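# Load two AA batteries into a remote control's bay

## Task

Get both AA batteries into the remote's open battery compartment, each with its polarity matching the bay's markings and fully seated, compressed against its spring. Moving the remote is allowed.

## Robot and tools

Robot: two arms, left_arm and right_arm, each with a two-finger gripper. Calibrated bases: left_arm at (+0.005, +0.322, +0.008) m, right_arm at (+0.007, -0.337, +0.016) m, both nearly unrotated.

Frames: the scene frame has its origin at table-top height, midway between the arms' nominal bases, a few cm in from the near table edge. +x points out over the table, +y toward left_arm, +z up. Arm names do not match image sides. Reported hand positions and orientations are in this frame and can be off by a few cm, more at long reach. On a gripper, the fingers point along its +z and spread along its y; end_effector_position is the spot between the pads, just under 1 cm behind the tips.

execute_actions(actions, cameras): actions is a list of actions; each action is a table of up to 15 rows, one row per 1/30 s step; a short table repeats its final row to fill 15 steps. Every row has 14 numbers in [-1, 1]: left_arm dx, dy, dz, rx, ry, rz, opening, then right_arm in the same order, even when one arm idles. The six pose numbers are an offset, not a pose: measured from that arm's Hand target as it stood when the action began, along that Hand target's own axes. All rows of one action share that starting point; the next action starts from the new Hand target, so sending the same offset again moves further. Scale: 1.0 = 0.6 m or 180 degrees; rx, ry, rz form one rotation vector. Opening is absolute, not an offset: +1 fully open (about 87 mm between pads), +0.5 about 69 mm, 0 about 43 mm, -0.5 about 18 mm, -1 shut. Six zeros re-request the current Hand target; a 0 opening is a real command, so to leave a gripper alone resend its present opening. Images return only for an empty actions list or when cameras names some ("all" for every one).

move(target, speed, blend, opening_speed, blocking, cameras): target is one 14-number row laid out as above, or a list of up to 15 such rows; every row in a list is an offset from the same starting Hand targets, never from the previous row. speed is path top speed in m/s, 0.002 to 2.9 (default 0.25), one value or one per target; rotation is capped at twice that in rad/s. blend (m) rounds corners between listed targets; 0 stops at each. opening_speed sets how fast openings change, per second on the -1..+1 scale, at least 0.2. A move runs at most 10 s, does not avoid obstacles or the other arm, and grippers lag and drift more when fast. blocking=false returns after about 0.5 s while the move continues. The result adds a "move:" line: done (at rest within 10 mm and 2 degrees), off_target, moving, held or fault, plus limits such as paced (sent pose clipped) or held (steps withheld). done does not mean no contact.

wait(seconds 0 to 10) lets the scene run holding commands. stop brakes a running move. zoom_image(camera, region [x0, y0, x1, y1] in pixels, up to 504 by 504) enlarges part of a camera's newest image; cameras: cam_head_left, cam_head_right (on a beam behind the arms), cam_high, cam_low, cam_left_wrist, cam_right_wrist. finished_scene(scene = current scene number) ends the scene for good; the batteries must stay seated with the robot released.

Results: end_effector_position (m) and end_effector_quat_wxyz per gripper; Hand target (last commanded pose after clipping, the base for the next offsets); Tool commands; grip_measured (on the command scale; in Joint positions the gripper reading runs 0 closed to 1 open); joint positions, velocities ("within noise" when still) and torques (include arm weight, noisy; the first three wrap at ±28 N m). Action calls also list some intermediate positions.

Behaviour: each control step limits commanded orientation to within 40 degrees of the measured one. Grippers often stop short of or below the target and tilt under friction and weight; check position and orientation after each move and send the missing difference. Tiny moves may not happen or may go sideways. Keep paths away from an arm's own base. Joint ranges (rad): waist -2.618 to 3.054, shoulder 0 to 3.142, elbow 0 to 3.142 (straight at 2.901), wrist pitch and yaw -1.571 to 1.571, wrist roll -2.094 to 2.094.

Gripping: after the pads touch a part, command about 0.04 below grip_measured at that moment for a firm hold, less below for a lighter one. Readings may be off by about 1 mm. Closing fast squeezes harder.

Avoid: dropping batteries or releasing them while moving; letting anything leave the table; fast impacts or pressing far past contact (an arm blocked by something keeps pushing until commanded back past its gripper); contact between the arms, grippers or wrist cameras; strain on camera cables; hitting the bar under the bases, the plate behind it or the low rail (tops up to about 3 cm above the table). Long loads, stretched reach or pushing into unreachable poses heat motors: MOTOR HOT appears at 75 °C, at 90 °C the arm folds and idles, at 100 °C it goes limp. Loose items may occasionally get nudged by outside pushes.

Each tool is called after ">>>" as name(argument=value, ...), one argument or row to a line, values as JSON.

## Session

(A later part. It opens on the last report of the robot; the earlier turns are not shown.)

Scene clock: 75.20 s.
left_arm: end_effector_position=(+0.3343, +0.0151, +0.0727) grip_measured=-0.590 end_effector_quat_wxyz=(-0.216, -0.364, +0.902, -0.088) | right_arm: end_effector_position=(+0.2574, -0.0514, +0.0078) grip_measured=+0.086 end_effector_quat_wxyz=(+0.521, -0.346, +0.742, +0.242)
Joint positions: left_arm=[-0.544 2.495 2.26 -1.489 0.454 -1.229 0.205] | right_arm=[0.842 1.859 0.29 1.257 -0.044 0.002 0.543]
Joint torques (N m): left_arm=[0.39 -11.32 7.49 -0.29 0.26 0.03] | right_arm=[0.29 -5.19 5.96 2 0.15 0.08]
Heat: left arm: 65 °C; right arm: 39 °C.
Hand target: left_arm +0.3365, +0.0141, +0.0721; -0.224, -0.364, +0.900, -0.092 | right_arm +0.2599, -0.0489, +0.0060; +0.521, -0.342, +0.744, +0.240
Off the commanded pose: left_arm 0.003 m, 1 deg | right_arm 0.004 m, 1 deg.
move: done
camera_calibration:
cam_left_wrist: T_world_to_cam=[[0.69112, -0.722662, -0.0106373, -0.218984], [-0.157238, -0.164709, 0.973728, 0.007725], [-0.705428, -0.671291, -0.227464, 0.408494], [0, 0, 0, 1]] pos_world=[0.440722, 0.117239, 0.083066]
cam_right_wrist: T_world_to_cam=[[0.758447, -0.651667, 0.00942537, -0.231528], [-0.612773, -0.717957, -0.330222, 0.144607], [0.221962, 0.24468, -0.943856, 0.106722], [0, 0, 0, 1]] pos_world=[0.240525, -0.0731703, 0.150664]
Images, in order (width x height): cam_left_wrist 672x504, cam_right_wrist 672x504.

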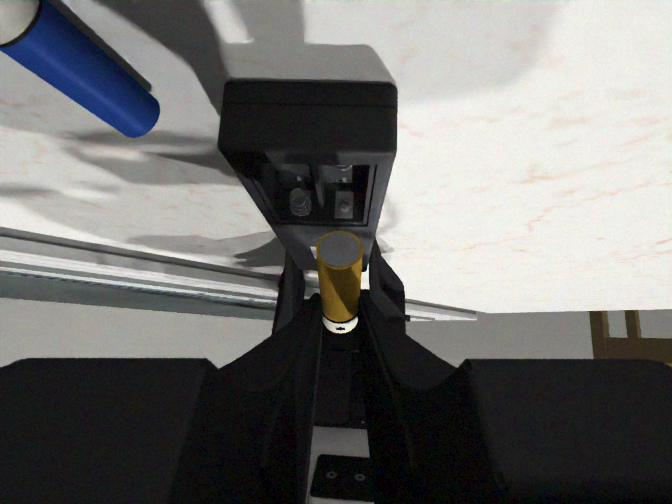

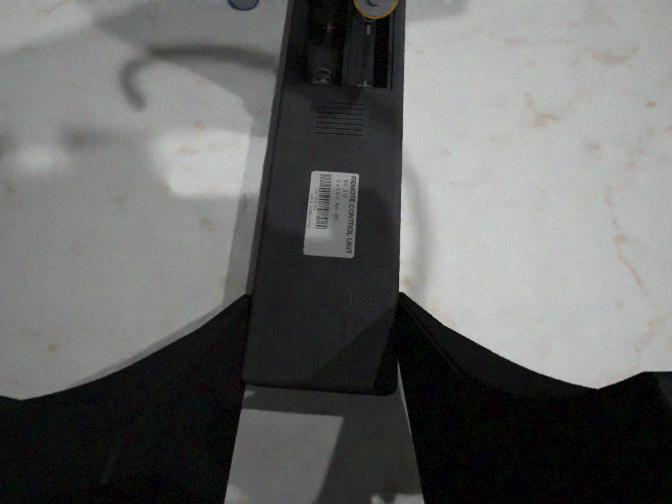

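>>> move(
  target=[-0.02517, -0.0007, 0.05112, 0, 0, 0, -0.66, 0, 0, 0, 0, 0, 0, -0.08],
  speed=0.06,
  cameras=["cam_left_wrist", "cam_right_wrist"],
)

>>> zoom_image(
  camera="cam_right_wrist",
  region=[255, 0, 435, 130],
)

>>> zoom_image(
  camera="cam_left_wrist",
  region=[240, 100, 440, 350],
)

Scene clock: 78.57 s.
left_arm: end_effector_position=(+0.3359, +0.0135, +0.0469) grip_measured=-0.590 end_effector_quat_wxyz=(-0.217, -0.363, +0.901, -0.091) | right_arm: end_effector_position=(+0.2574, -0.0514, +0.0078) grip_measured=+0.086 end_effector_quat_wxyz=(+0.521, -0.346, +0.742, +0.242)
Joint positions: left_arm=[-0.544 2.511 2.184 -1.396 0.46 -1.228 0.205] | right_arm=[0.842 1.859 0.29 1.257 -0.044 0.002 0.543]
Joint torques (N m): left_arm=[0.17 -11.56 4.04 0.03 0.25 -0.05] | right_arm=[0.29 -5.2 5.96 2 0.14 0.08]
Heat: left arm: 66 °C; right arm: 39 °C.
Hand target: left_arm +0.3361, +0.0130, +0.0379; -0.224, -0.364, +0.900, -0.092 | right_arm +0.2599, -0.0489, +0.0060; +0.521, -0.342, +0.744, +0.240
Off the commanded pose: left_arm 0.009 m, 1 deg | right_arm 0.004 m, 1 deg.
move: done
camera_calibration:
cam_left_wrist: T_world_to_cam=[[0.691484, -0.722362, -0.00656097, -0.221818], [-0.156617, -0.158777, 0.974813, 0.0326364], [-0.70521, -0.67304, -0.222926, 0.402469], [0, 0, 0, 1]] pos_world=[0.44232, 0.115827, 0.0564511]
cam_right_wrist: T_world_to_cam=[[0.758447, -0.651667, 0.00942537, -0.231528], [-0.612773, -0.717957, -0.330222, 0.144607], [0.221962, 0.24468, -0.943856, 0.106722], [0, 0, 0, 1]] pos_world=[0.240525, -0.0731703, 0.150664]
Images, in order (width x height): cam_left_wrist 672x504, cam_right_wrist 672x504.

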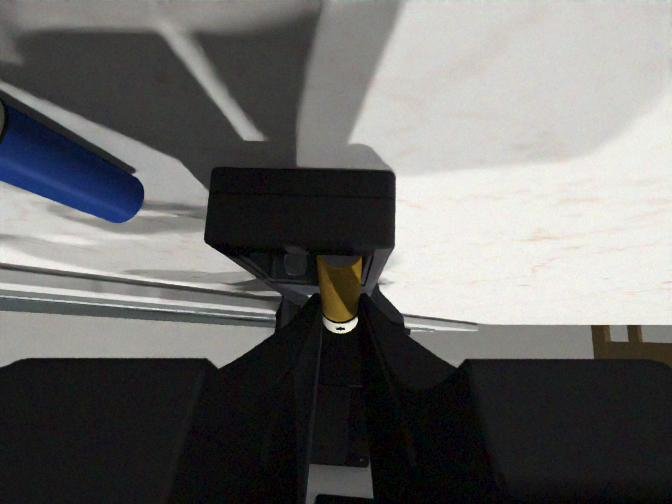

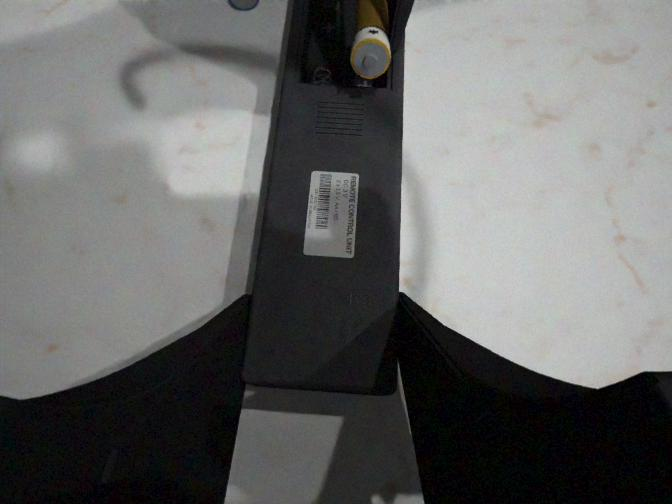

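Scaled by 2.800 from the camera's 672x504 image, which has a finer 960x720 frame.

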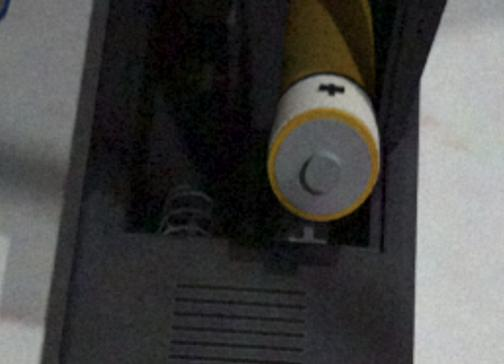

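Scaled by 2.016 from the camera's 672x504 image, which has a finer 960x720 frame.

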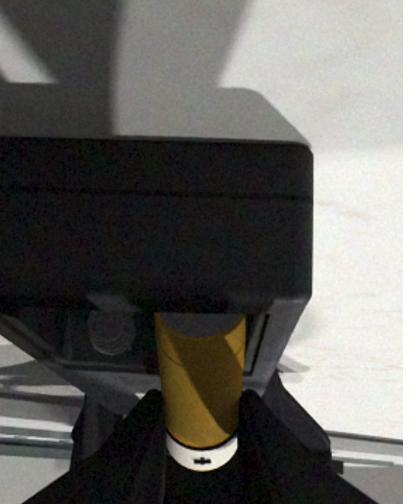

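>>> move(
  target=[-0.02355, 0.00112, -0.01252, 0, 0, 0, -0.66, 0, 0, 0, 0, 0, 0, -0.08],
  speed=0.04,
  cameras=["cam_left_wrist", "cam_right_wrist"],
)

>>> zoom_image(
  camera="cam_right_wrist",
  region=[255, 0, 435, 130],
)

>>> zoom_image(
  camera="cam_left_wrist",
  region=[240, 100, 440, 350],
)

Scene clock: 81.37 s.
left_arm: end_effector_position=(+0.3372, +0.0178, +0.0450) grip_measured=-0.590 end_effector_quat_wxyz=(-0.232, -0.359, +0.899, -0.095) | right_arm: end_effector_position=(+0.2584, -0.0498, +0.0085) grip_measured=+0.086 end_effector_quat_wxyz=(+0.521, -0.346, +0.741, +0.243)
Joint positions: left_arm=[-0.527 2.534 2.204 -1.419 0.484 -1.196 0.205] | right_arm=[0.843 1.859 0.296 1.253 -0.044 0.003 0.543]
Joint torques (N m): left_arm=[1.52 -11.26 7.54 -0.19 -0.06 0.03] | right_arm=[0.21 -5.24 5.39 2.04 0.15 0.07]
Heat: left arm: 67 °C; right arm: 39 °C.
Hand target: left_arm +0.3471, +0.0247, +0.0379; -0.224, -0.364, +0.900, -0.092 | right_arm +0.2599, -0.0489, +0.0060; +0.521, -0.342, +0.744, +0.240
Off the commanded pose: left_arm 0.014 m, 1 deg | right_arm 0.003 m, 1 deg.
move: off_target (left_arm)
camera_calibration:
cam_left_wrist: T_world_to_cam=[[0.685977, -0.727573, -0.00860339, -0.217694], [-0.134349, -0.138271, 0.98124, 0.0271163], [-0.715113, -0.671952, -0.192599, 0.407778], [0, 0, 0, 1]] pos_world=[0.444583, 0.119368, 0.0500572]
cam_right_wrist: T_world_to_cam=[[0.758772, -0.651297, 0.00876398, -0.231321], [-0.612188, -0.717676, -0.331915, 0.146459], [0.222465, 0.246483, -0.943269, 0.106785], [0, 0, 0, 1]] pos_world=[0.241424, -0.071869, 0.151367]
Images, in order (width x height): cam_left_wrist 672x504, cam_right_wrist 672x504.

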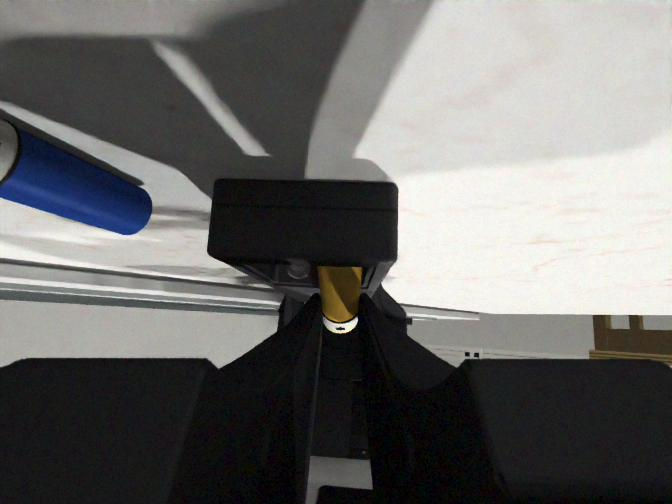

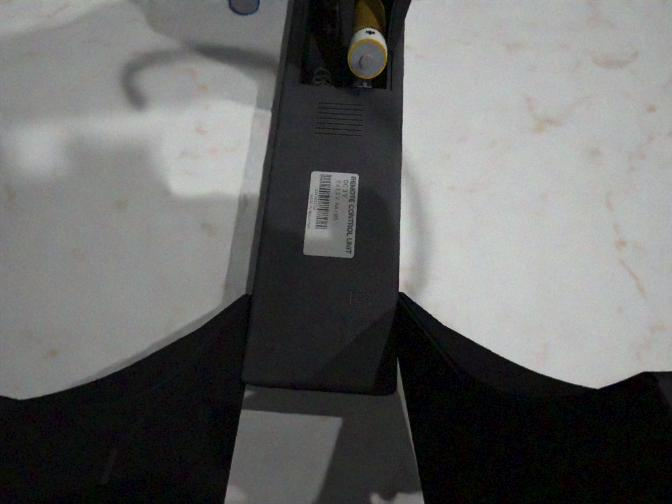

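Scaled by 2.800 from the camera's 672x504 image, which has a finer 960x720 frame.

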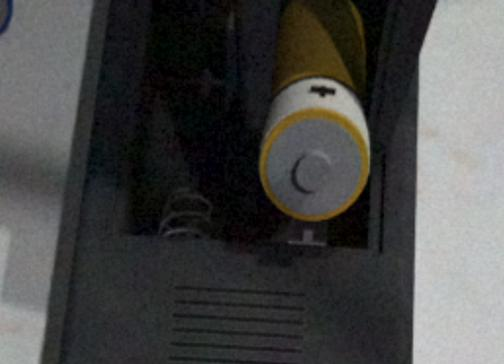

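Scaled by 2.016 from the camera's 672x504 image, which has a finer 960x720 frame.

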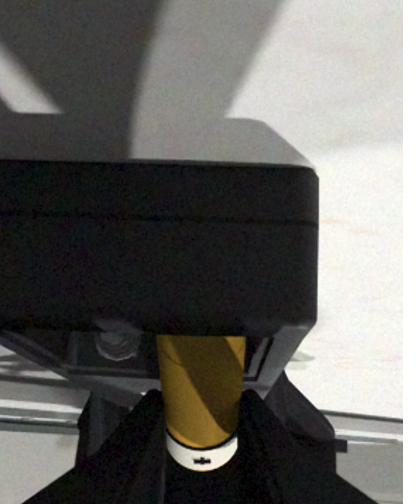

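>>> move(
  target=[-0.01192, -0.00123, 0.00125, 0, -0.0444, 0, -0.66, 0, 0, 0, 0, 0, 0, -0.08],
  speed=0.04,
  cameras=["cam_left_wrist", "cam_right_wrist"],
)

>>> zoom_image(
  camera="cam_right_wrist",
  region=[255, 0, 435, 130],
)

>>> zoom_image(
  camera="cam_left_wrist",
  region=[240, 150, 440, 400],
)

Scene clock: 85.63 s.
left_arm: end_effector_position=(+0.3368, +0.0180, +0.0400) grip_measured=-0.590 end_effector_quat_wxyz=(-0.217, -0.366, +0.902, -0.077) | right_arm: end_effector_position=(+0.2584, -0.0497, +0.0082) grip_measured=+0.084 end_effector_quat_wxyz=(+0.520, -0.346, +0.742, +0.243)
Joint positions: left_arm=[-0.54 2.534 2.204 -1.415 0.441 -1.226 0.205] | right_arm=[0.843 1.859 0.298 1.249 -0.044 0.004 0.542]
Joint torques (N m): left_arm=[0.18 -14.89 4.33 0.24 -0.87 -0.2] | right_arm=[0.23 -5.24 5.26 2.07 0.14 0.06]
Heat: left arm: 69 °C; right arm: 40 °C.
Hand target: left_arm +0.3519, +0.0282, +0.0339; -0.161, -0.369, +0.913, -0.066 | right_arm +0.2599, -0.0489, +0.0060; +0.521, -0.342, +0.744, +0.240
Off the commanded pose: left_arm 0.019 m, 7 deg | right_arm 0.003 m, 1 deg.
move: off_target (left_arm)
camera_calibration:
cam_left_wrist: T_world_to_cam=[[0.690282, -0.72278, -0.0331602, -0.217726], [-0.146251, -0.184266, 0.971935, 0.0371862], [-0.708605, -0.666059, -0.232902, 0.405964], [0, 0, 0, 1]] pos_world=[0.4434, 0.11988, 0.0511876]
cam_right_wrist: T_world_to_cam=[[0.758522, -0.651603, 0.0076538, -0.231274], [-0.613149, -0.717637, -0.330221, 0.146593], [0.220666, 0.245787, -0.943872, 0.106887], [0, 0, 0, 1]] pos_world=[0.241723, -0.0717694, 0.151066]
Images, in order (width x height): cam_left_wrist 672x504, cam_right_wrist 672x504.

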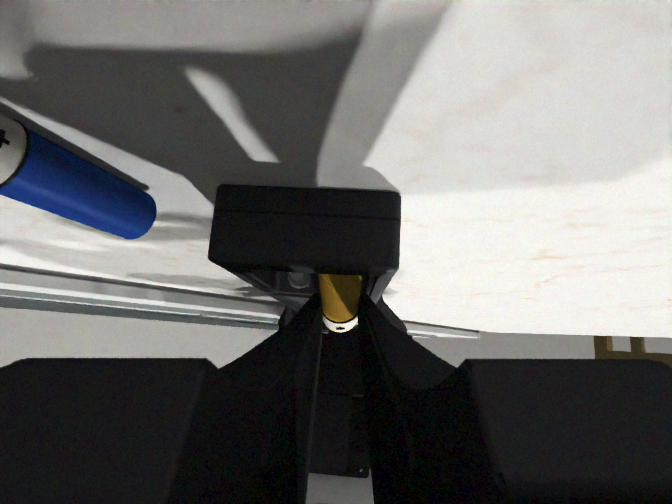

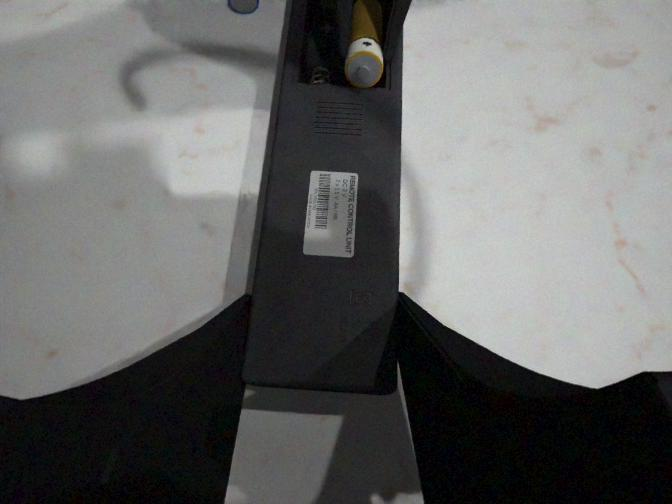

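Scaled by 2.800 from the camera's 672x504 image, which has a finer 960x720 frame.

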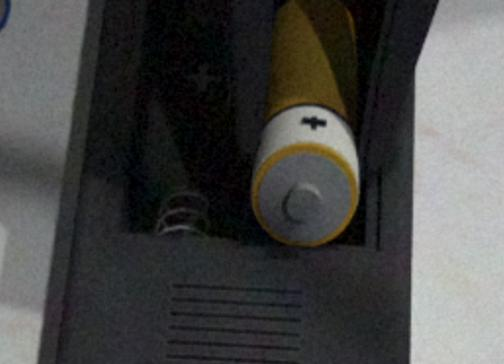

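Scaled by 2.016 from the camera's 672x504 image, which has a finer 960x720 frame.

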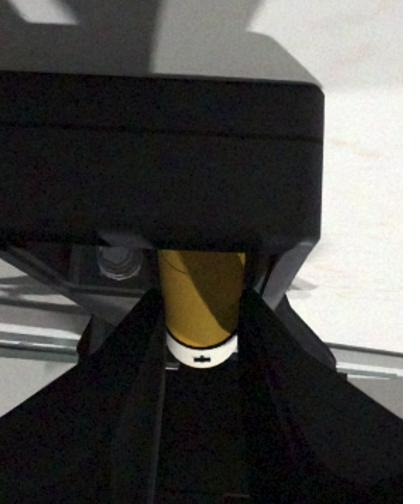

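>>> move(
  target=[
    [0.0316, 0.00527, 0.00068, -0.0066, 0.0364, -0.0021, -0.66, 0, 0, 0, 0, 0, 0, -0.08],
    [0.0316, 0.00527, 0.00068, -0.0066, 0.0364, -0.0021, -0.52, 0, 0, 0, 0, 0, 0, -0.08],
    [0.07443, 0.00507, -0.11675, -0.0066, 0.0364, -0.0021, -0.52, 0, 0, 0, 0, 0, 0, -0.08],
  ],
  speed=[0.05, 0.05, 0.12],
  opening_speed=0.4,
  cameras=["cam_left_wrist", "cam_right_wrist"],
)

>>> zoom_image(
  camera="cam_right_wrist",
  region=[255, 0, 435, 130],
)

>>> zoom_image(
  camera="cam_left_wrist",
  region=[240, 50, 440, 300],
)

Scene clock: 94.53 s.
left_arm: end_effector_position=(+0.3348, +0.0172, +0.0912) grip_measured=-0.520 end_effector_quat_wxyz=(-0.214, -0.374, +0.899, -0.086) | right_arm: end_effector_position=(+0.2583, -0.0498, +0.0080) grip_measured=+0.084 end_effector_quat_wxyz=(+0.520, -0.346, +0.742, +0.243)
Joint positions: left_arm=[-0.54 2.487 2.32 -1.556 0.449 -1.247 0.24] | right_arm=[0.843 1.859 0.298 1.249 -0.044 0.004 0.542]
Joint torques (N m): left_arm=[0.12 -17.1 5.65 -0.32 0.13 -0.19] | right_arm=[0.23 -5.23 5.27 2.08 0.14 0.06]
Heat: left arm: 74 °C; right arm: 41 °C.
Hand target: left_arm +0.3368, +0.0181, +0.1151; -0.217, -0.366, +0.902, -0.077 | right_arm +0.2599, -0.0489, +0.0060; +0.521, -0.342, +0.744, +0.240
Off the commanded pose: left_arm 0.024 m, 1 deg | right_arm 0.003 m, 1 deg.
joint sent to its limit (left arm) — joint 4 (wrist pitch), lower limit. The joint targets are off in orientation, not in position.
move: off_target (left_arm)
camera_calibration:
cam_left_wrist: T_world_to_cam=[[0.704981, -0.70899, -0.0182946, -0.221737], [-0.152717, -0.176943, 0.972301, -0.0110163], [-0.692589, -0.68266, -0.233016, 0.410832], [0, 0, 0, 1]] pos_world=[0.439175, 0.1213, 0.102385]
cam_right_wrist: T_world_to_cam=[[0.75851, -0.651616, 0.00765754, -0.231206], [-0.613345, -0.717832, -0.329432, 0.146512], [0.22016, 0.245181, -0.944148, 0.106793], [0, 0, 0, 1]] pos_world=[0.241723, -0.0716699, 0.150865]
Images, in order (width x height): cam_left_wrist 672x504, cam_right_wrist 672x504.

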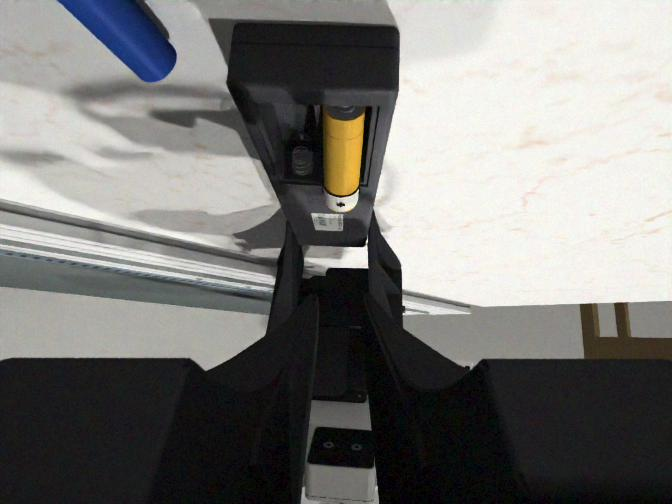

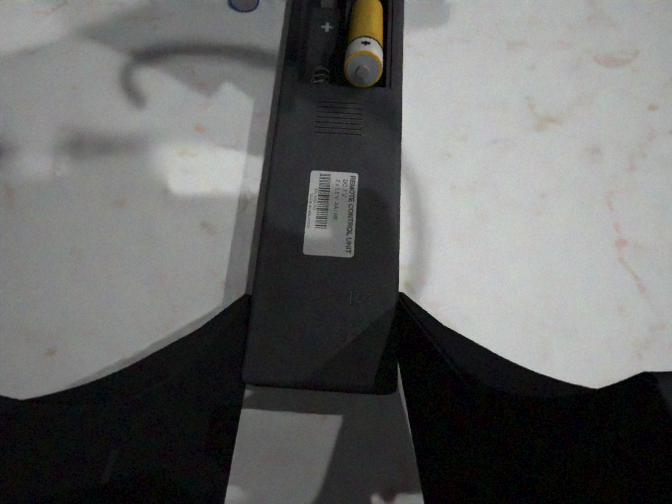

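Scaled by 2.800 from the camera's 672x504 image, which has a finer 960x720 frame.

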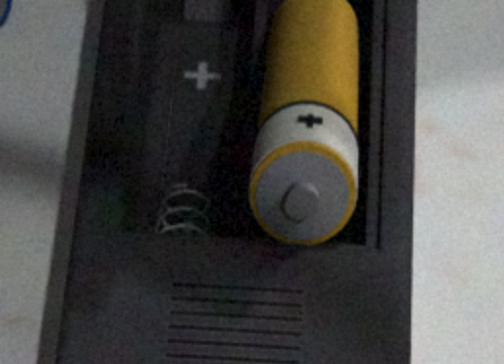

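Scaled by 2.016 from the camera's 672x504 image, which has a finer 960x720 frame.

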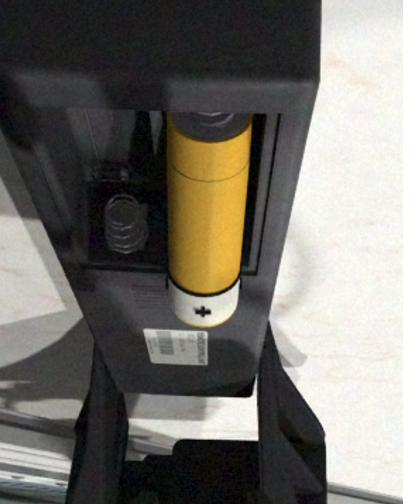

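>>> move(
  target=[-0.02293, -0.00942, 0.09113, -0.16027, -0.1731, 0.46573, -0.673, 0, 0, 0, 0, 0, 0, -0.08],
  speed=0.4,
  opening_speed=1.0,
  cameras=["cam_left_wrist", "cam_right_wrist"],
)

>>> zoom_image(
  camera="cam_left_wrist",
  region=[250, 200, 450, 350],
)

>>> zoom_image(
  camera="cam_right_wrist",
  region=[255, 0, 435, 130],
)

Scene clock: 100.63 s.
left_arm: end_effector_position=(+0.3277, +0.0058, +0.0626) grip_measured=-0.673 end_effector_quat_wxyz=(+0.040, +0.365, +0.926, +0.088) | right_arm: end_effector_position=(+0.2583, -0.0498, +0.0080) grip_measured=+0.084 end_effector_quat_wxyz=(+0.520, -0.346, +0.742, +0.243)
Joint positions: left_arm=[-0.885 2.618 2.598 -1.56 -0.185 -0.087 0.164] | right_arm=[0.843 1.859 0.298 1.249 -0.044 0.004 0.542]
Joint torques (N m): left_arm=[0.03 -12.08 7.8 0.11 -0.32 0] | right_arm=[0.23 -5.23 5.27 2.08 0.14 0.06]
Heat: left arm: 76 °C; right arm: 41 °C. Fold the left arm in close to its base, or ease its load, before you think long.
Hand target: left_arm +0.3313, +0.0063, +0.0598; +0.039, +0.368, +0.924, +0.097 | right_arm +0.2599, -0.0489, +0.0060; +0.521, -0.342, +0.744, +0.240
Off the commanded pose: left_arm 0.004 m, 1 deg | right_arm 0.003 m, 1 deg.
MOTOR HOT: joint 2 (shoulder) of the left arm reports 76 °C; the controller's stop level is 90 °C. To cool a motor, set the load down, stop pushing, or move to a pose that needs little force.
joint sent to its limit (left arm) — joint 4 (wrist pitch), lower limit. The joint targets still meet the commanded pose.
move: done
camera_calibration:
cam_left_wrist: T_world_to_cam=[[-0.665698, -0.717521, -0.204964, 0.235458], [-0.583445, 0.329226, 0.74243, 0.166319], [-0.465229, 0.613819, -0.637799, 0.33488], [0, 0, 0, 1]] pos_world=[0.409578, -0.0913664, 0.138366]
cam_right_wrist: T_world_to_cam=[[0.75851, -0.651616, 0.00765754, -0.231206], [-0.613345, -0.717832, -0.329432, 0.146512], [0.22016, 0.245181, -0.944148, 0.106793], [0, 0, 0, 1]] pos_world=[0.241723, -0.0716699, 0.150865]
Images, in order (width x height): cam_left_wrist 672x504, cam_right_wrist 672x504.

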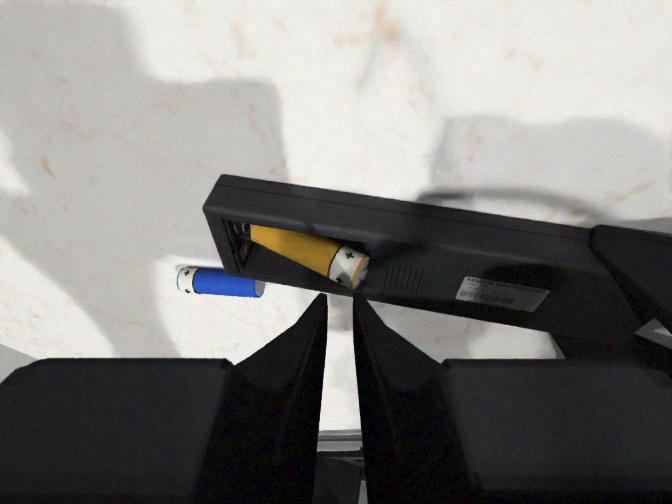

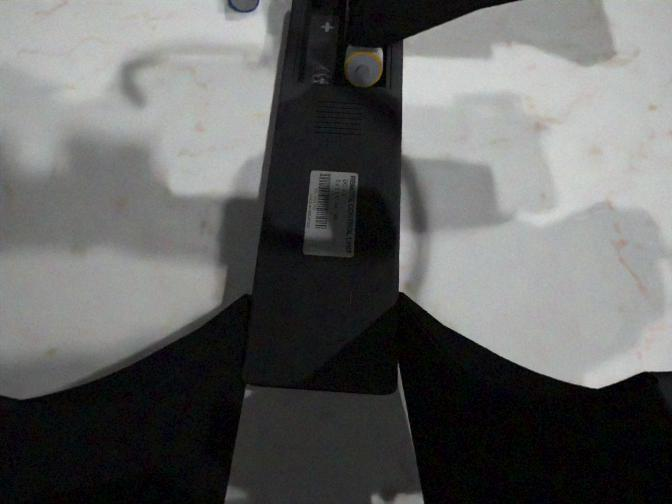

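Scaled by 2.520 from the camera's 672x504 image, which has a finer 960x720 frame.

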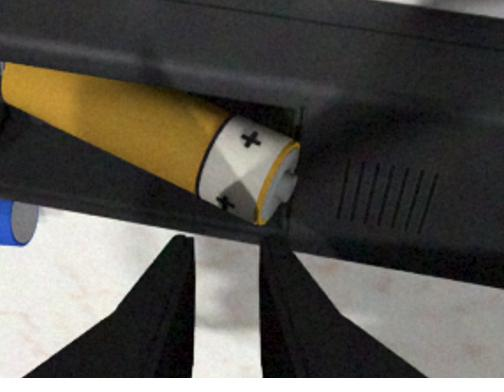

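Scaled by 2.800 from the camera's 672x504 image, which has a finer 960x720 frame.

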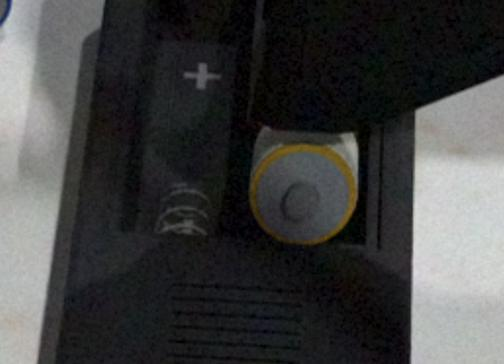

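>>> move(
  target=[
    [0.0001, -0.00922, 0.01507, 0, 0, 0, -0.673, 0, 0, 0, 0, 0, 0, -0.08],
    [0.0001, -0.01262, 0.03105, 0, 0, 0, -0.673, 0, 0, 0, 0, 0, 0, -0.08],
    [-0.0001, 0.00558, 0.04173, 0, 0, 0, -0.673, 0, 0, 0, 0, 0, 0, -0.08],
  ],
  speed=[0.06, 0.04, 0.04],
  blend=[0.003, 0.003, 0],
  cameras=["cam_left_wrist", "cam_right_wrist"],
)

>>> zoom_image(
  camera="cam_left_wrist",
  region=[250, 200, 450, 350],
)

>>> zoom_image(
  camera="cam_right_wrist",
  region=[255, 0, 435, 130],
)

Scene clock: 105.13 s.
left_arm: end_effector_position=(+0.3208, +0.0155, +0.0461) grip_measured=-0.673 end_effector_quat_wxyz=(+0.015, +0.375, +0.921, +0.101) | right_arm: end_effector_position=(+0.2584, -0.0499, +0.0079) grip_measured=+0.084 end_effector_quat_wxyz=(+0.520, -0.346, +0.742, +0.243)
Joint positions: left_arm=[-0.885 2.599 2.484 -1.518 -0.188 -0.07 0.164] | right_arm=[0.843 1.859 0.298 1.248 -0.044 0.004 0.542]
Joint torques (N m): left_arm=[1.1 -13.14 3.73 0.88 -0.3 0.06] | right_arm=[0.23 -5.23 5.27 2.08 0.14 0.06]
Heat: left arm: 77 °C; right arm: 42 °C. Fold the left arm in close to its base, or ease its load, before you think long.
Hand target: left_arm +0.3371, +0.0125, +0.0359; +0.039, +0.368, +0.924, +0.097 | right_arm +0.2599, -0.0489, +0.0060; +0.521, -0.342, +0.744, +0.240
Off the commanded pose: left_arm 0.019 m, 3 deg | right_arm 0.003 m, 1 deg.
MOTOR HOT: still on. Joint 2 (shoulder) of the left arm reports 77 °C.
move: off_target (left_arm)
camera_calibration:
cam_left_wrist: T_world_to_cam=[[-0.685342, -0.696777, -0.211682, 0.240836], [-0.550031, 0.304785, 0.777543, 0.159411], [-0.477256, 0.649314, -0.59213, 0.316354], [0, 0, 0, 1]] pos_world=[0.403718, -0.0861904, 0.114354]
cam_right_wrist: T_world_to_cam=[[0.758291, -0.65187, 0.00773473, -0.231248], [-0.613649, -0.717736, -0.329075, 0.146467], [0.220066, 0.244789, -0.944272, 0.106831], [0, 0, 0, 1]] pos_world=[0.241723, -0.0717701, 0.150865]
Images, in order (width x height): cam_left_wrist 672x504, cam_right_wrist 672x504.

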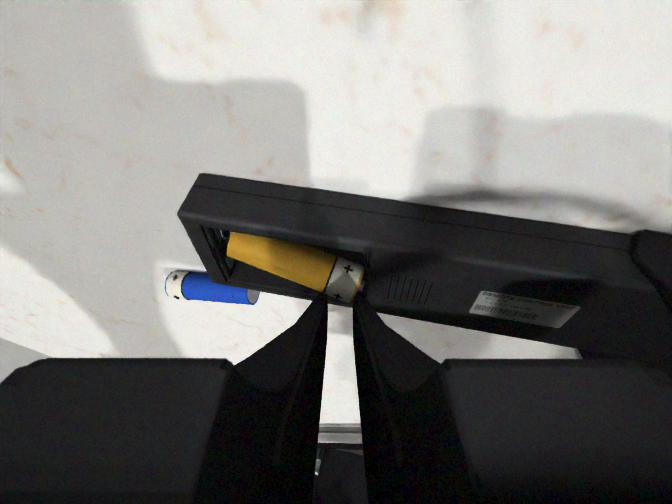

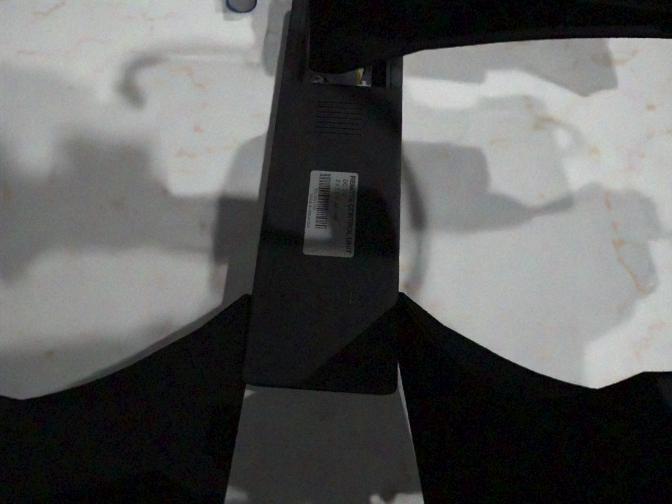

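Scaled by 2.520 from the camera's 672x504 image, which has a finer 960x720 frame.

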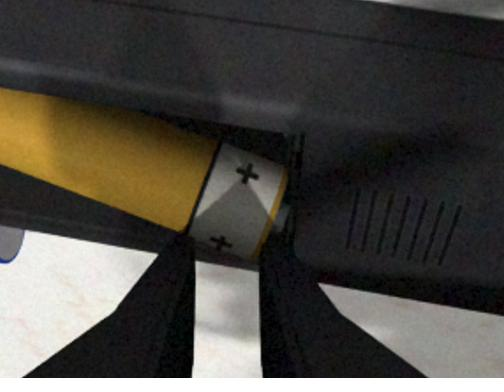

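Scaled by 2.800 from the camera's 672x504 image, which has a finer 960x720 frame.

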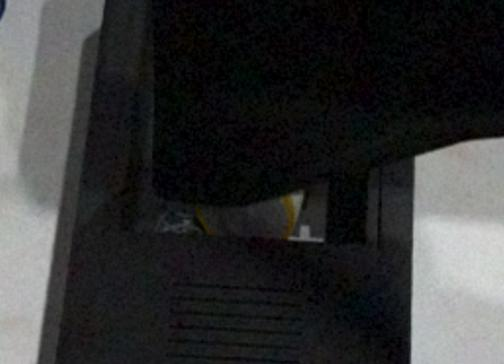

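>>> move(
  target=[
    [-0.00707, 0.02203, -0.10453, 0, 0, 0, -0.673, 0, 0, 0, 0, 0, 0, -0.08],
    [0.22842, 0.08047, -0.21103, 0.04579, -0.35094, -0.0596, -0.3, 0, 0, 0, 0, 0, 0, -0.08],
  ],
  speed=[0.15, 0.4],
  blend=[0.02, 0],
  cameras=["cam_left_wrist", "cam_right_wrist"],
)

>>> zoom_image(
  camera="cam_right_wrist",
  region=[255, 0, 435, 130],
)

>>> zoom_image(
  camera="cam_left_wrist",
  region=[200, 100, 500, 350],
)

Scene clock: 111.20 s.
left_arm: end_effector_position=(+0.2517, +0.1227, +0.1703) grip_measured=-0.300 end_effector_quat_wxyz=(+0.495, +0.280, +0.804, -0.172) | right_arm: end_effector_position=(+0.2584, -0.0499, +0.0079) grip_measured=+0.084 end_effector_quat_wxyz=(+0.520, -0.346, +0.742, +0.243)
Joint positions: left_arm=[-0.722 0.93 0.636 -0.176 -0.001 -0.008 0.35] | right_arm=[0.843 1.859 0.298 1.248 -0.043 0.004 0.542]
Joint torques (N m): left_arm=[0.69 -2.51 5.37 2.17 0.06 0.01] | right_arm=[0.21 -5.23 5.24 2.08 0.13 0.06]
Heat: left arm: 76 °C; right arm: 42 °C. Fold the left arm in close to its base, or ease its load, before you think long.
Hand target: left_arm +0.2520, +0.1219, +0.1699; +0.499, +0.283, +0.800, -0.177 | right_arm +0.2599, -0.0489, +0.0060; +0.521, -0.342, +0.744, +0.240
Off the commanded pose: left_arm 0.001 m, 1 deg | right_arm 0.003 m, 1 deg.
MOTOR HOT: still on. Joint 2 (shoulder) of the left arm reports 76 °C.
move: done
camera_calibration:
cam_left_wrist: T_world_to_cam=[[-0.611134, -0.79151, -0.0051825, 0.252159], [-0.769462, 0.59562, -0.230576, 0.18331], [0.18559, -0.136925, -0.973041, 0.281812], [0, 0, 0, 1]] pos_world=[0.242851, 0.12899, 0.317788]
cam_right_wrist: T_world_to_cam=[[0.758056, -0.652142, 0.00790708, -0.231313], [-0.613868, -0.717556, -0.329059, 0.146592], [0.220267, 0.244591, -0.944276, 0.106746], [0, 0, 0, 1]] pos_world=[0.241824, -0.0717702, 0.150865]
Images, in order (width x height): cam_left_wrist 672x504, cam_right_wrist 672x504.

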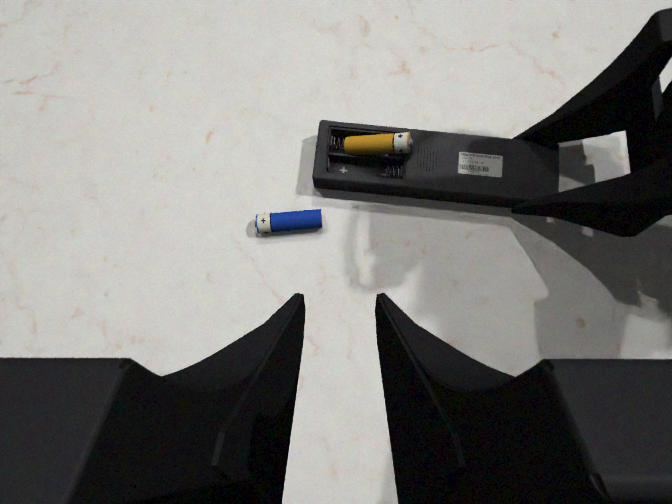

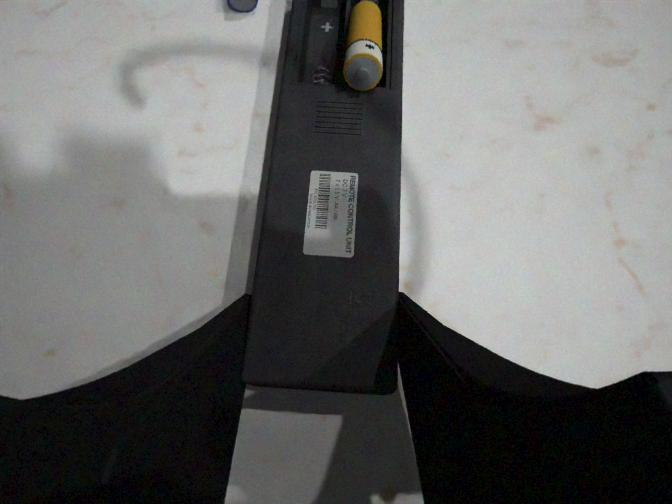

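Scaled by 2.800 from the camera's 672x504 image, which has a finer 960x720 frame.

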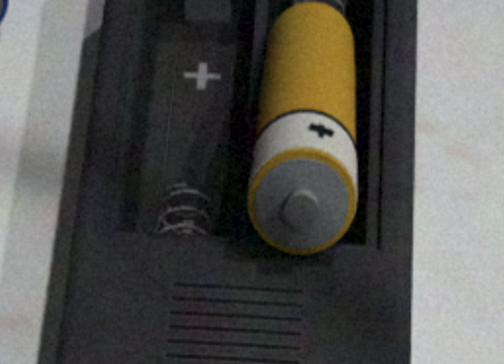

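Scaled by 1.680 from the camera's 672x504 image, which has a finer 960x720 frame.

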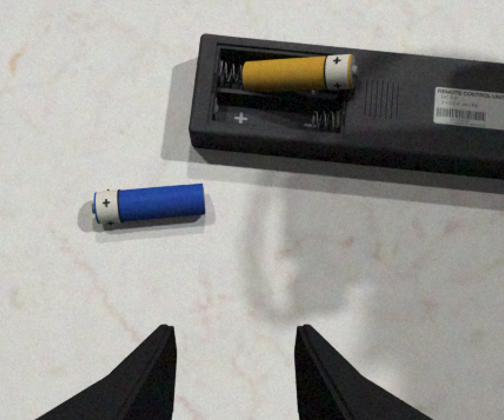

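>>> move(
  target=[
    [-0.03067, -0.08058, 0.23312, -0.04579, 0.35094, 0.0596, -0.673, 0, 0, 0, 0, 0, 0, -0.08],
    [0.0892, -0.08043, 0.29178, -0.04579, 0.35094, 0.0596, -0.673, 0, 0, 0, 0, 0, 0, -0.08],
  ],
  speed=[0.4, 0.1],
  blend=[0.01, 0],
  cameras=["cam_left_wrist", "cam_right_wrist"],
)

>>> zoom_image(
  camera="cam_left_wrist",
  region=[250, 200, 450, 350],
)

>>> zoom_image(
  camera="cam_right_wrist",
  region=[255, 0, 435, 130],
)

Scene clock: 117.83 s.
left_arm: end_effector_position=(+0.3231, +0.0012, +0.0533) grip_measured=-0.673 end_effector_quat_wxyz=(+0.036, +0.372, +0.923, +0.092) | right_arm: end_effector_position=(+0.2584, -0.0499, +0.0079) grip_measured=+0.084 end_effector_quat_wxyz=(+0.520, -0.346, +0.742, +0.243)
Joint positions: left_arm=[-0.901 2.627 2.576 -1.54 -0.189 -0.089 0.164] | right_arm=[0.843 1.859 0.298 1.248 -0.043 0.004 0.542]
Joint torques (N m): left_arm=[-0.08 -12.93 4.08 0.47 -0.28 -0.15] | right_arm=[0.24 -5.23 5.26 2.08 0.14 0.06]
Heat: left arm: 73 °C; right arm: 43 °C. Fold the left arm in close to its base, or ease its load, before you think long.
Hand target: left_arm +0.3256, +0.0002, +0.0450; +0.039, +0.368, +0.924, +0.097 | right_arm +0.2599, -0.0489, +0.0060; +0.521, -0.342, +0.744, +0.240
Off the commanded pose: left_arm 0.009 m, 1 deg | right_arm 0.003 m, 1 deg.
MOTOR HOT: still on. Joint 2 (shoulder) of the left arm reports 73 °C.
move: done
camera_calibration:
cam_left_wrist: T_world_to_cam=[[-0.676944, -0.705422, -0.210061, 0.231101], [-0.575276, 0.329059, 0.748851, 0.169129], [-0.459134, 0.627774, -0.628567, 0.327145], [0, 0, 0, 1]] pos_world=[0.403941, -0.0980026, 0.127526]
cam_right_wrist: T_world_to_cam=[[0.758056, -0.652142, 0.00790708, -0.231313], [-0.613868, -0.717556, -0.329059, 0.146592], [0.220267, 0.244591, -0.944276, 0.106746], [0, 0, 0, 1]] pos_world=[0.241824, -0.0717702, 0.150865]
Images, in order (width x height): cam_left_wrist 672x504, cam_right_wrist 672x504.

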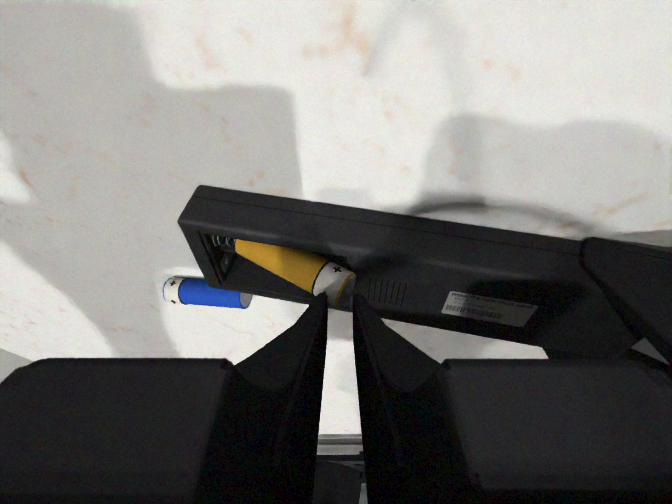

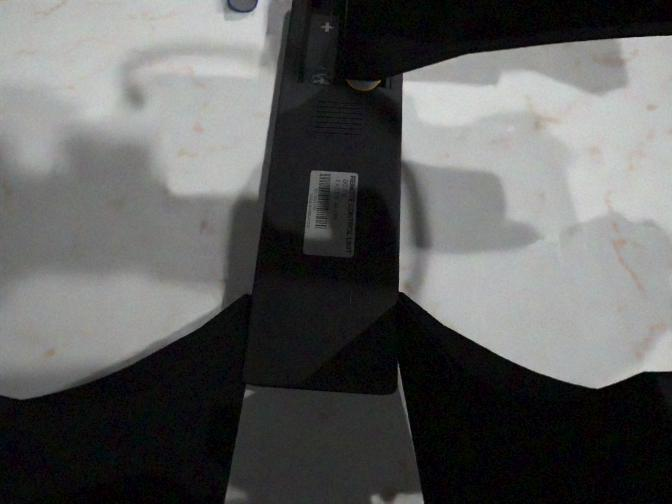

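Scaled by 2.520 from the camera's 672x504 image, which has a finer 960x720 frame.

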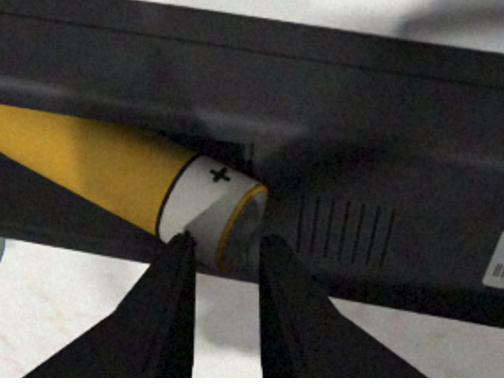

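Scaled by 2.800 from the camera's 672x504 image, which has a finer 960x720 frame.

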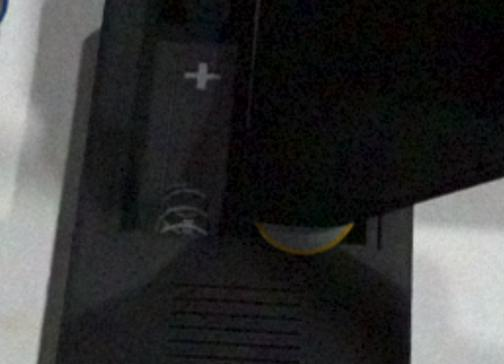

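>>> move(
  target=[
    [-0.00837, 0.02415, -0.11413, 0, 0, 0, -0.673, 0, 0, 0, 0, 0, 0, -0.08],
    [-0.00837, -0.00097, 0.00407, 0, 0, 0, -0.673, 0, 0, 0, 0, 0, 0, -0.08],
    [-0.01545, 0.01972, 0.01867, 0, 0, 0, -0.673, 0, 0, 0, 0, 0, 0, -0.08],
  ],
  speed=[0.2, 0.1, 0.04],
  blend=[0.005, 0.002, 0],
  cameras=["cam_left_wrist", "cam_right_wrist"],
)

>>> zoom_image(
  camera="cam_left_wrist",
  region=[250, 200, 450, 350],
)

>>> zoom_image(
  camera="cam_right_wrist",
  region=[255, 0, 435, 130],
)

Scene clock: 123.53 s.
left_arm: end_effector_position=(+0.3281, +0.0029, +0.0513) grip_measured=-0.673 end_effector_quat_wxyz=(+0.034, +0.372, +0.923, +0.095) | right_arm: end_effector_position=(+0.2584, -0.0499, +0.0079) grip_measured=+0.084 end_effector_quat_wxyz=(+0.520, -0.346, +0.742, +0.243)
Joint positions: left_arm=[-0.892 2.663 2.637 -1.568 -0.193 -0.082 0.164] | right_arm=[0.843 1.859 0.298 1.248 -0.043 0.004 0.542]
Joint torques (N m): left_arm=[1.44 -10.91 6.76 0.52 -0.28 0.09] | right_arm=[0.23 -5.22 5.27 2.08 0.13 0.06]
Heat: left arm: 74 °C; right arm: 43 °C. Fold the left arm in close to its base, or ease its load, before you think long.
Hand target: left_arm +0.3419, +0.0040, +0.0364; +0.039, +0.368, +0.924, +0.097 | right_arm +0.2599, -0.0489, +0.0060; +0.521, -0.342, +0.744, +0.240
Off the commanded pose: left_arm 0.020 m, 1 deg | right_arm 0.003 m, 1 deg.
MOTOR HOT: still on. Joint 2 (shoulder) of the left arm reports 74 °C.
joint read past its limit (left arm) — joint 4 (wrist pitch), lower limit.
move: off_target (left_arm)
camera_calibration:
cam_left_wrist: T_world_to_cam=[[-0.675995, -0.705124, -0.214082, 0.235187], [-0.57511, 0.32318, 0.751534, 0.172724], [-0.460737, 0.631154, -0.623992, 0.327353], [0, 0, 0, 1]] pos_world=[0.409145, -0.0965948, 0.124807]
cam_right_wrist: T_world_to_cam=[[0.758056, -0.652142, 0.00790708, -0.231313], [-0.613868, -0.717556, -0.329059, 0.146592], [0.220267, 0.244591, -0.944276, 0.106746], [0, 0, 0, 1]] pos_world=[0.241824, -0.0717702, 0.150865]
Images, in order (width x height): cam_left_wrist 672x504, cam_right_wrist 672x504.

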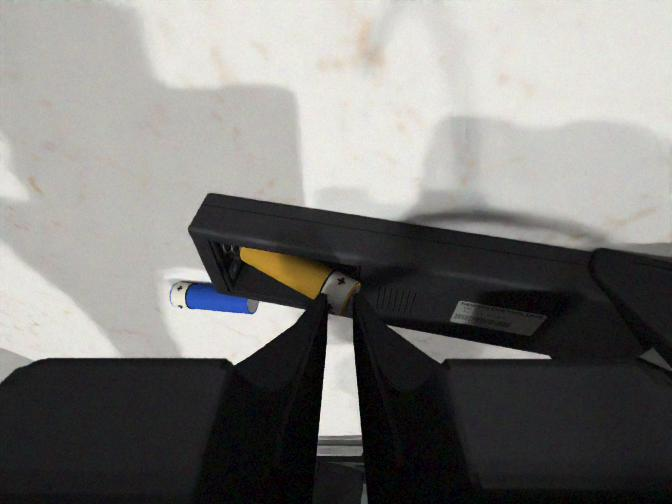

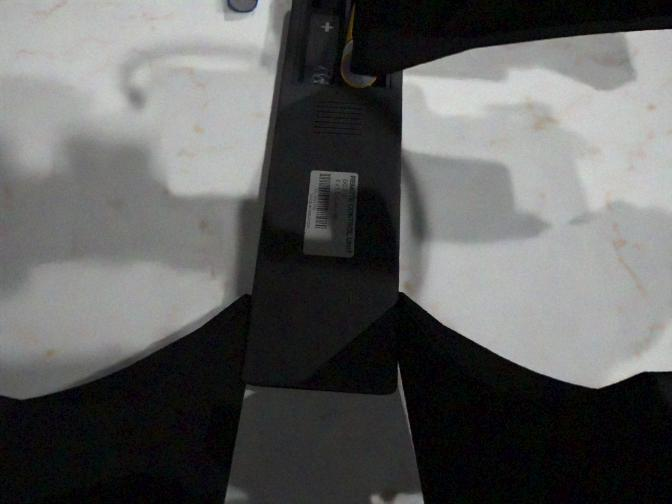

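Scaled by 2.520 from the camera's 672x504 image, which has a finer 960x720 frame.

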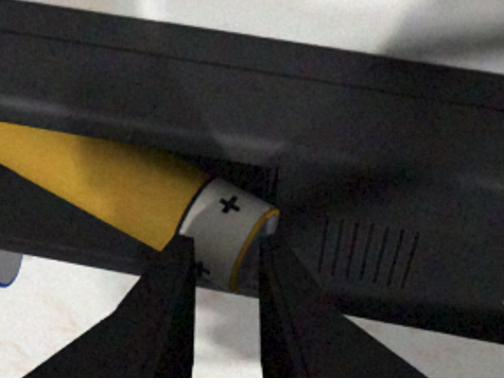

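Scaled by 2.800 from the camera's 672x504 image, which has a finer 960x720 frame.

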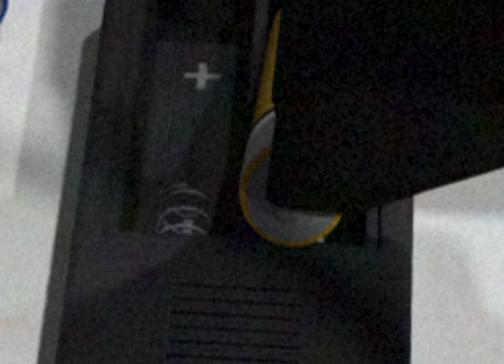

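>>> move(
  target=[-0.00032, 0.01452, 0.0116, 0, 0, 0, -0.673, 0, 0, 0, 0, 0, 0, -0.08],
  speed=0.04,
  cameras=["cam_left_wrist", "cam_right_wrist"],
)

>>> zoom_image(
  camera="cam_left_wrist",
  region=[250, 200, 450, 350],
)

>>> zoom_image(
  camera="cam_right_wrist",
  region=[255, 0, 435, 130],
)

Scene clock: 125.27 s.
left_arm: end_effector_position=(+0.3309, +0.0029, +0.0504) grip_measured=-0.673 end_effector_quat_wxyz=(+0.033, +0.373, +0.923, +0.084) | right_arm: end_effector_position=(+0.2584, -0.0499, +0.0079) grip_measured=+0.084 end_effector_quat_wxyz=(+0.520, -0.346, +0.742, +0.243)
Joint positions: left_arm=[-0.881 2.663 2.637 -1.559 -0.173 -0.068 0.164] | right_arm=[0.843 1.859 0.298 1.248 -0.043 0.004 0.542]
Joint torques (N m): left_arm=[2.19 -11.64 3.23 0.75 -0.4 0.14] | right_arm=[0.23 -5.23 5.26 2.08 0.13 0.06]
Heat: left arm: 74 °C; right arm: 43 °C. Fold the left arm in close to its base, or ease its load, before you think long.
Hand target: left_arm +0.3488, +0.0111, +0.0314; +0.039, +0.369, +0.924, +0.097 | right_arm +0.2599, -0.0489, +0.0060; +0.521, -0.342, +0.744, +0.240
Off the commanded pose: left_arm 0.027 m, 2 deg | right_arm 0.003 m, 1 deg.
MOTOR HOT: still on. Joint 2 (shoulder) of the left arm reports 74 °C.
move: off_target (left_arm)
camera_calibration:
cam_left_wrist: T_world_to_cam=[[-0.679906, -0.707171, -0.194004, 0.237109], [-0.566353, 0.33835, 0.751508, 0.17202], [-0.465803, 0.620829, -0.630554, 0.330178], [0, 0, 0, 1]] pos_world=[0.412433, -0.0955107, 0.124921]
cam_right_wrist: T_world_to_cam=[[0.758056, -0.652142, 0.00790708, -0.231313], [-0.613868, -0.717556, -0.329059, 0.146592], [0.220267, 0.244591, -0.944276, 0.106746], [0, 0, 0, 1]] pos_world=[0.241824, -0.0717702, 0.150865]
Images, in order (width x height): cam_left_wrist 672x504, cam_right_wrist 672x504.

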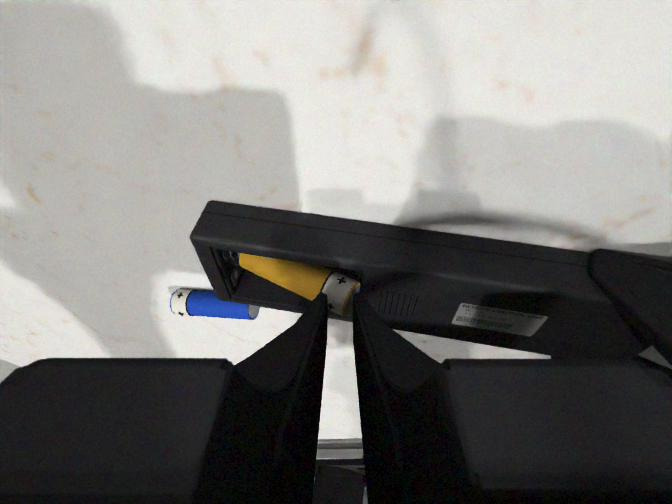

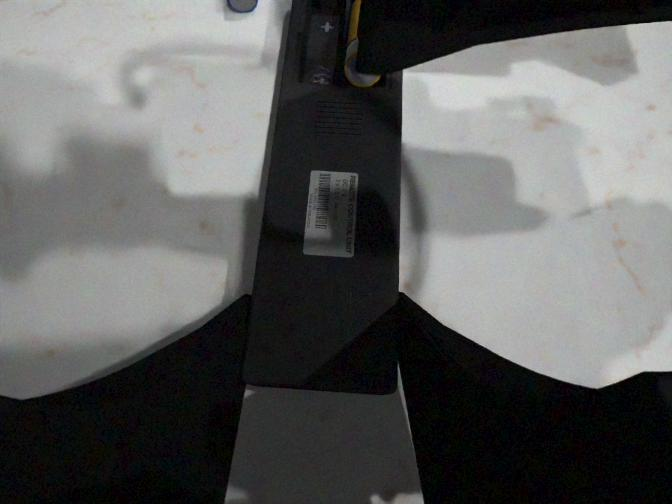

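Scaled by 2.520 from the camera's 672x504 image, which has a finer 960x720 frame.

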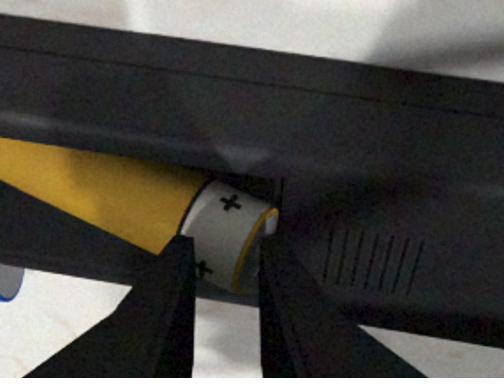

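Scaled by 2.800 from the camera's 672x504 image, which has a finer 960x720 frame.

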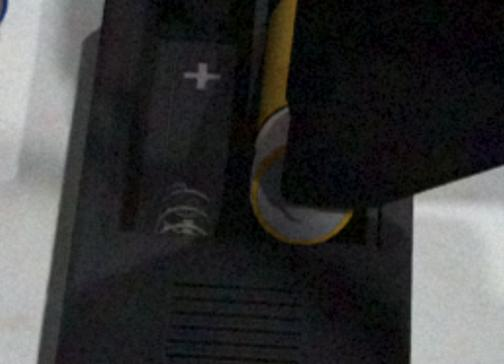

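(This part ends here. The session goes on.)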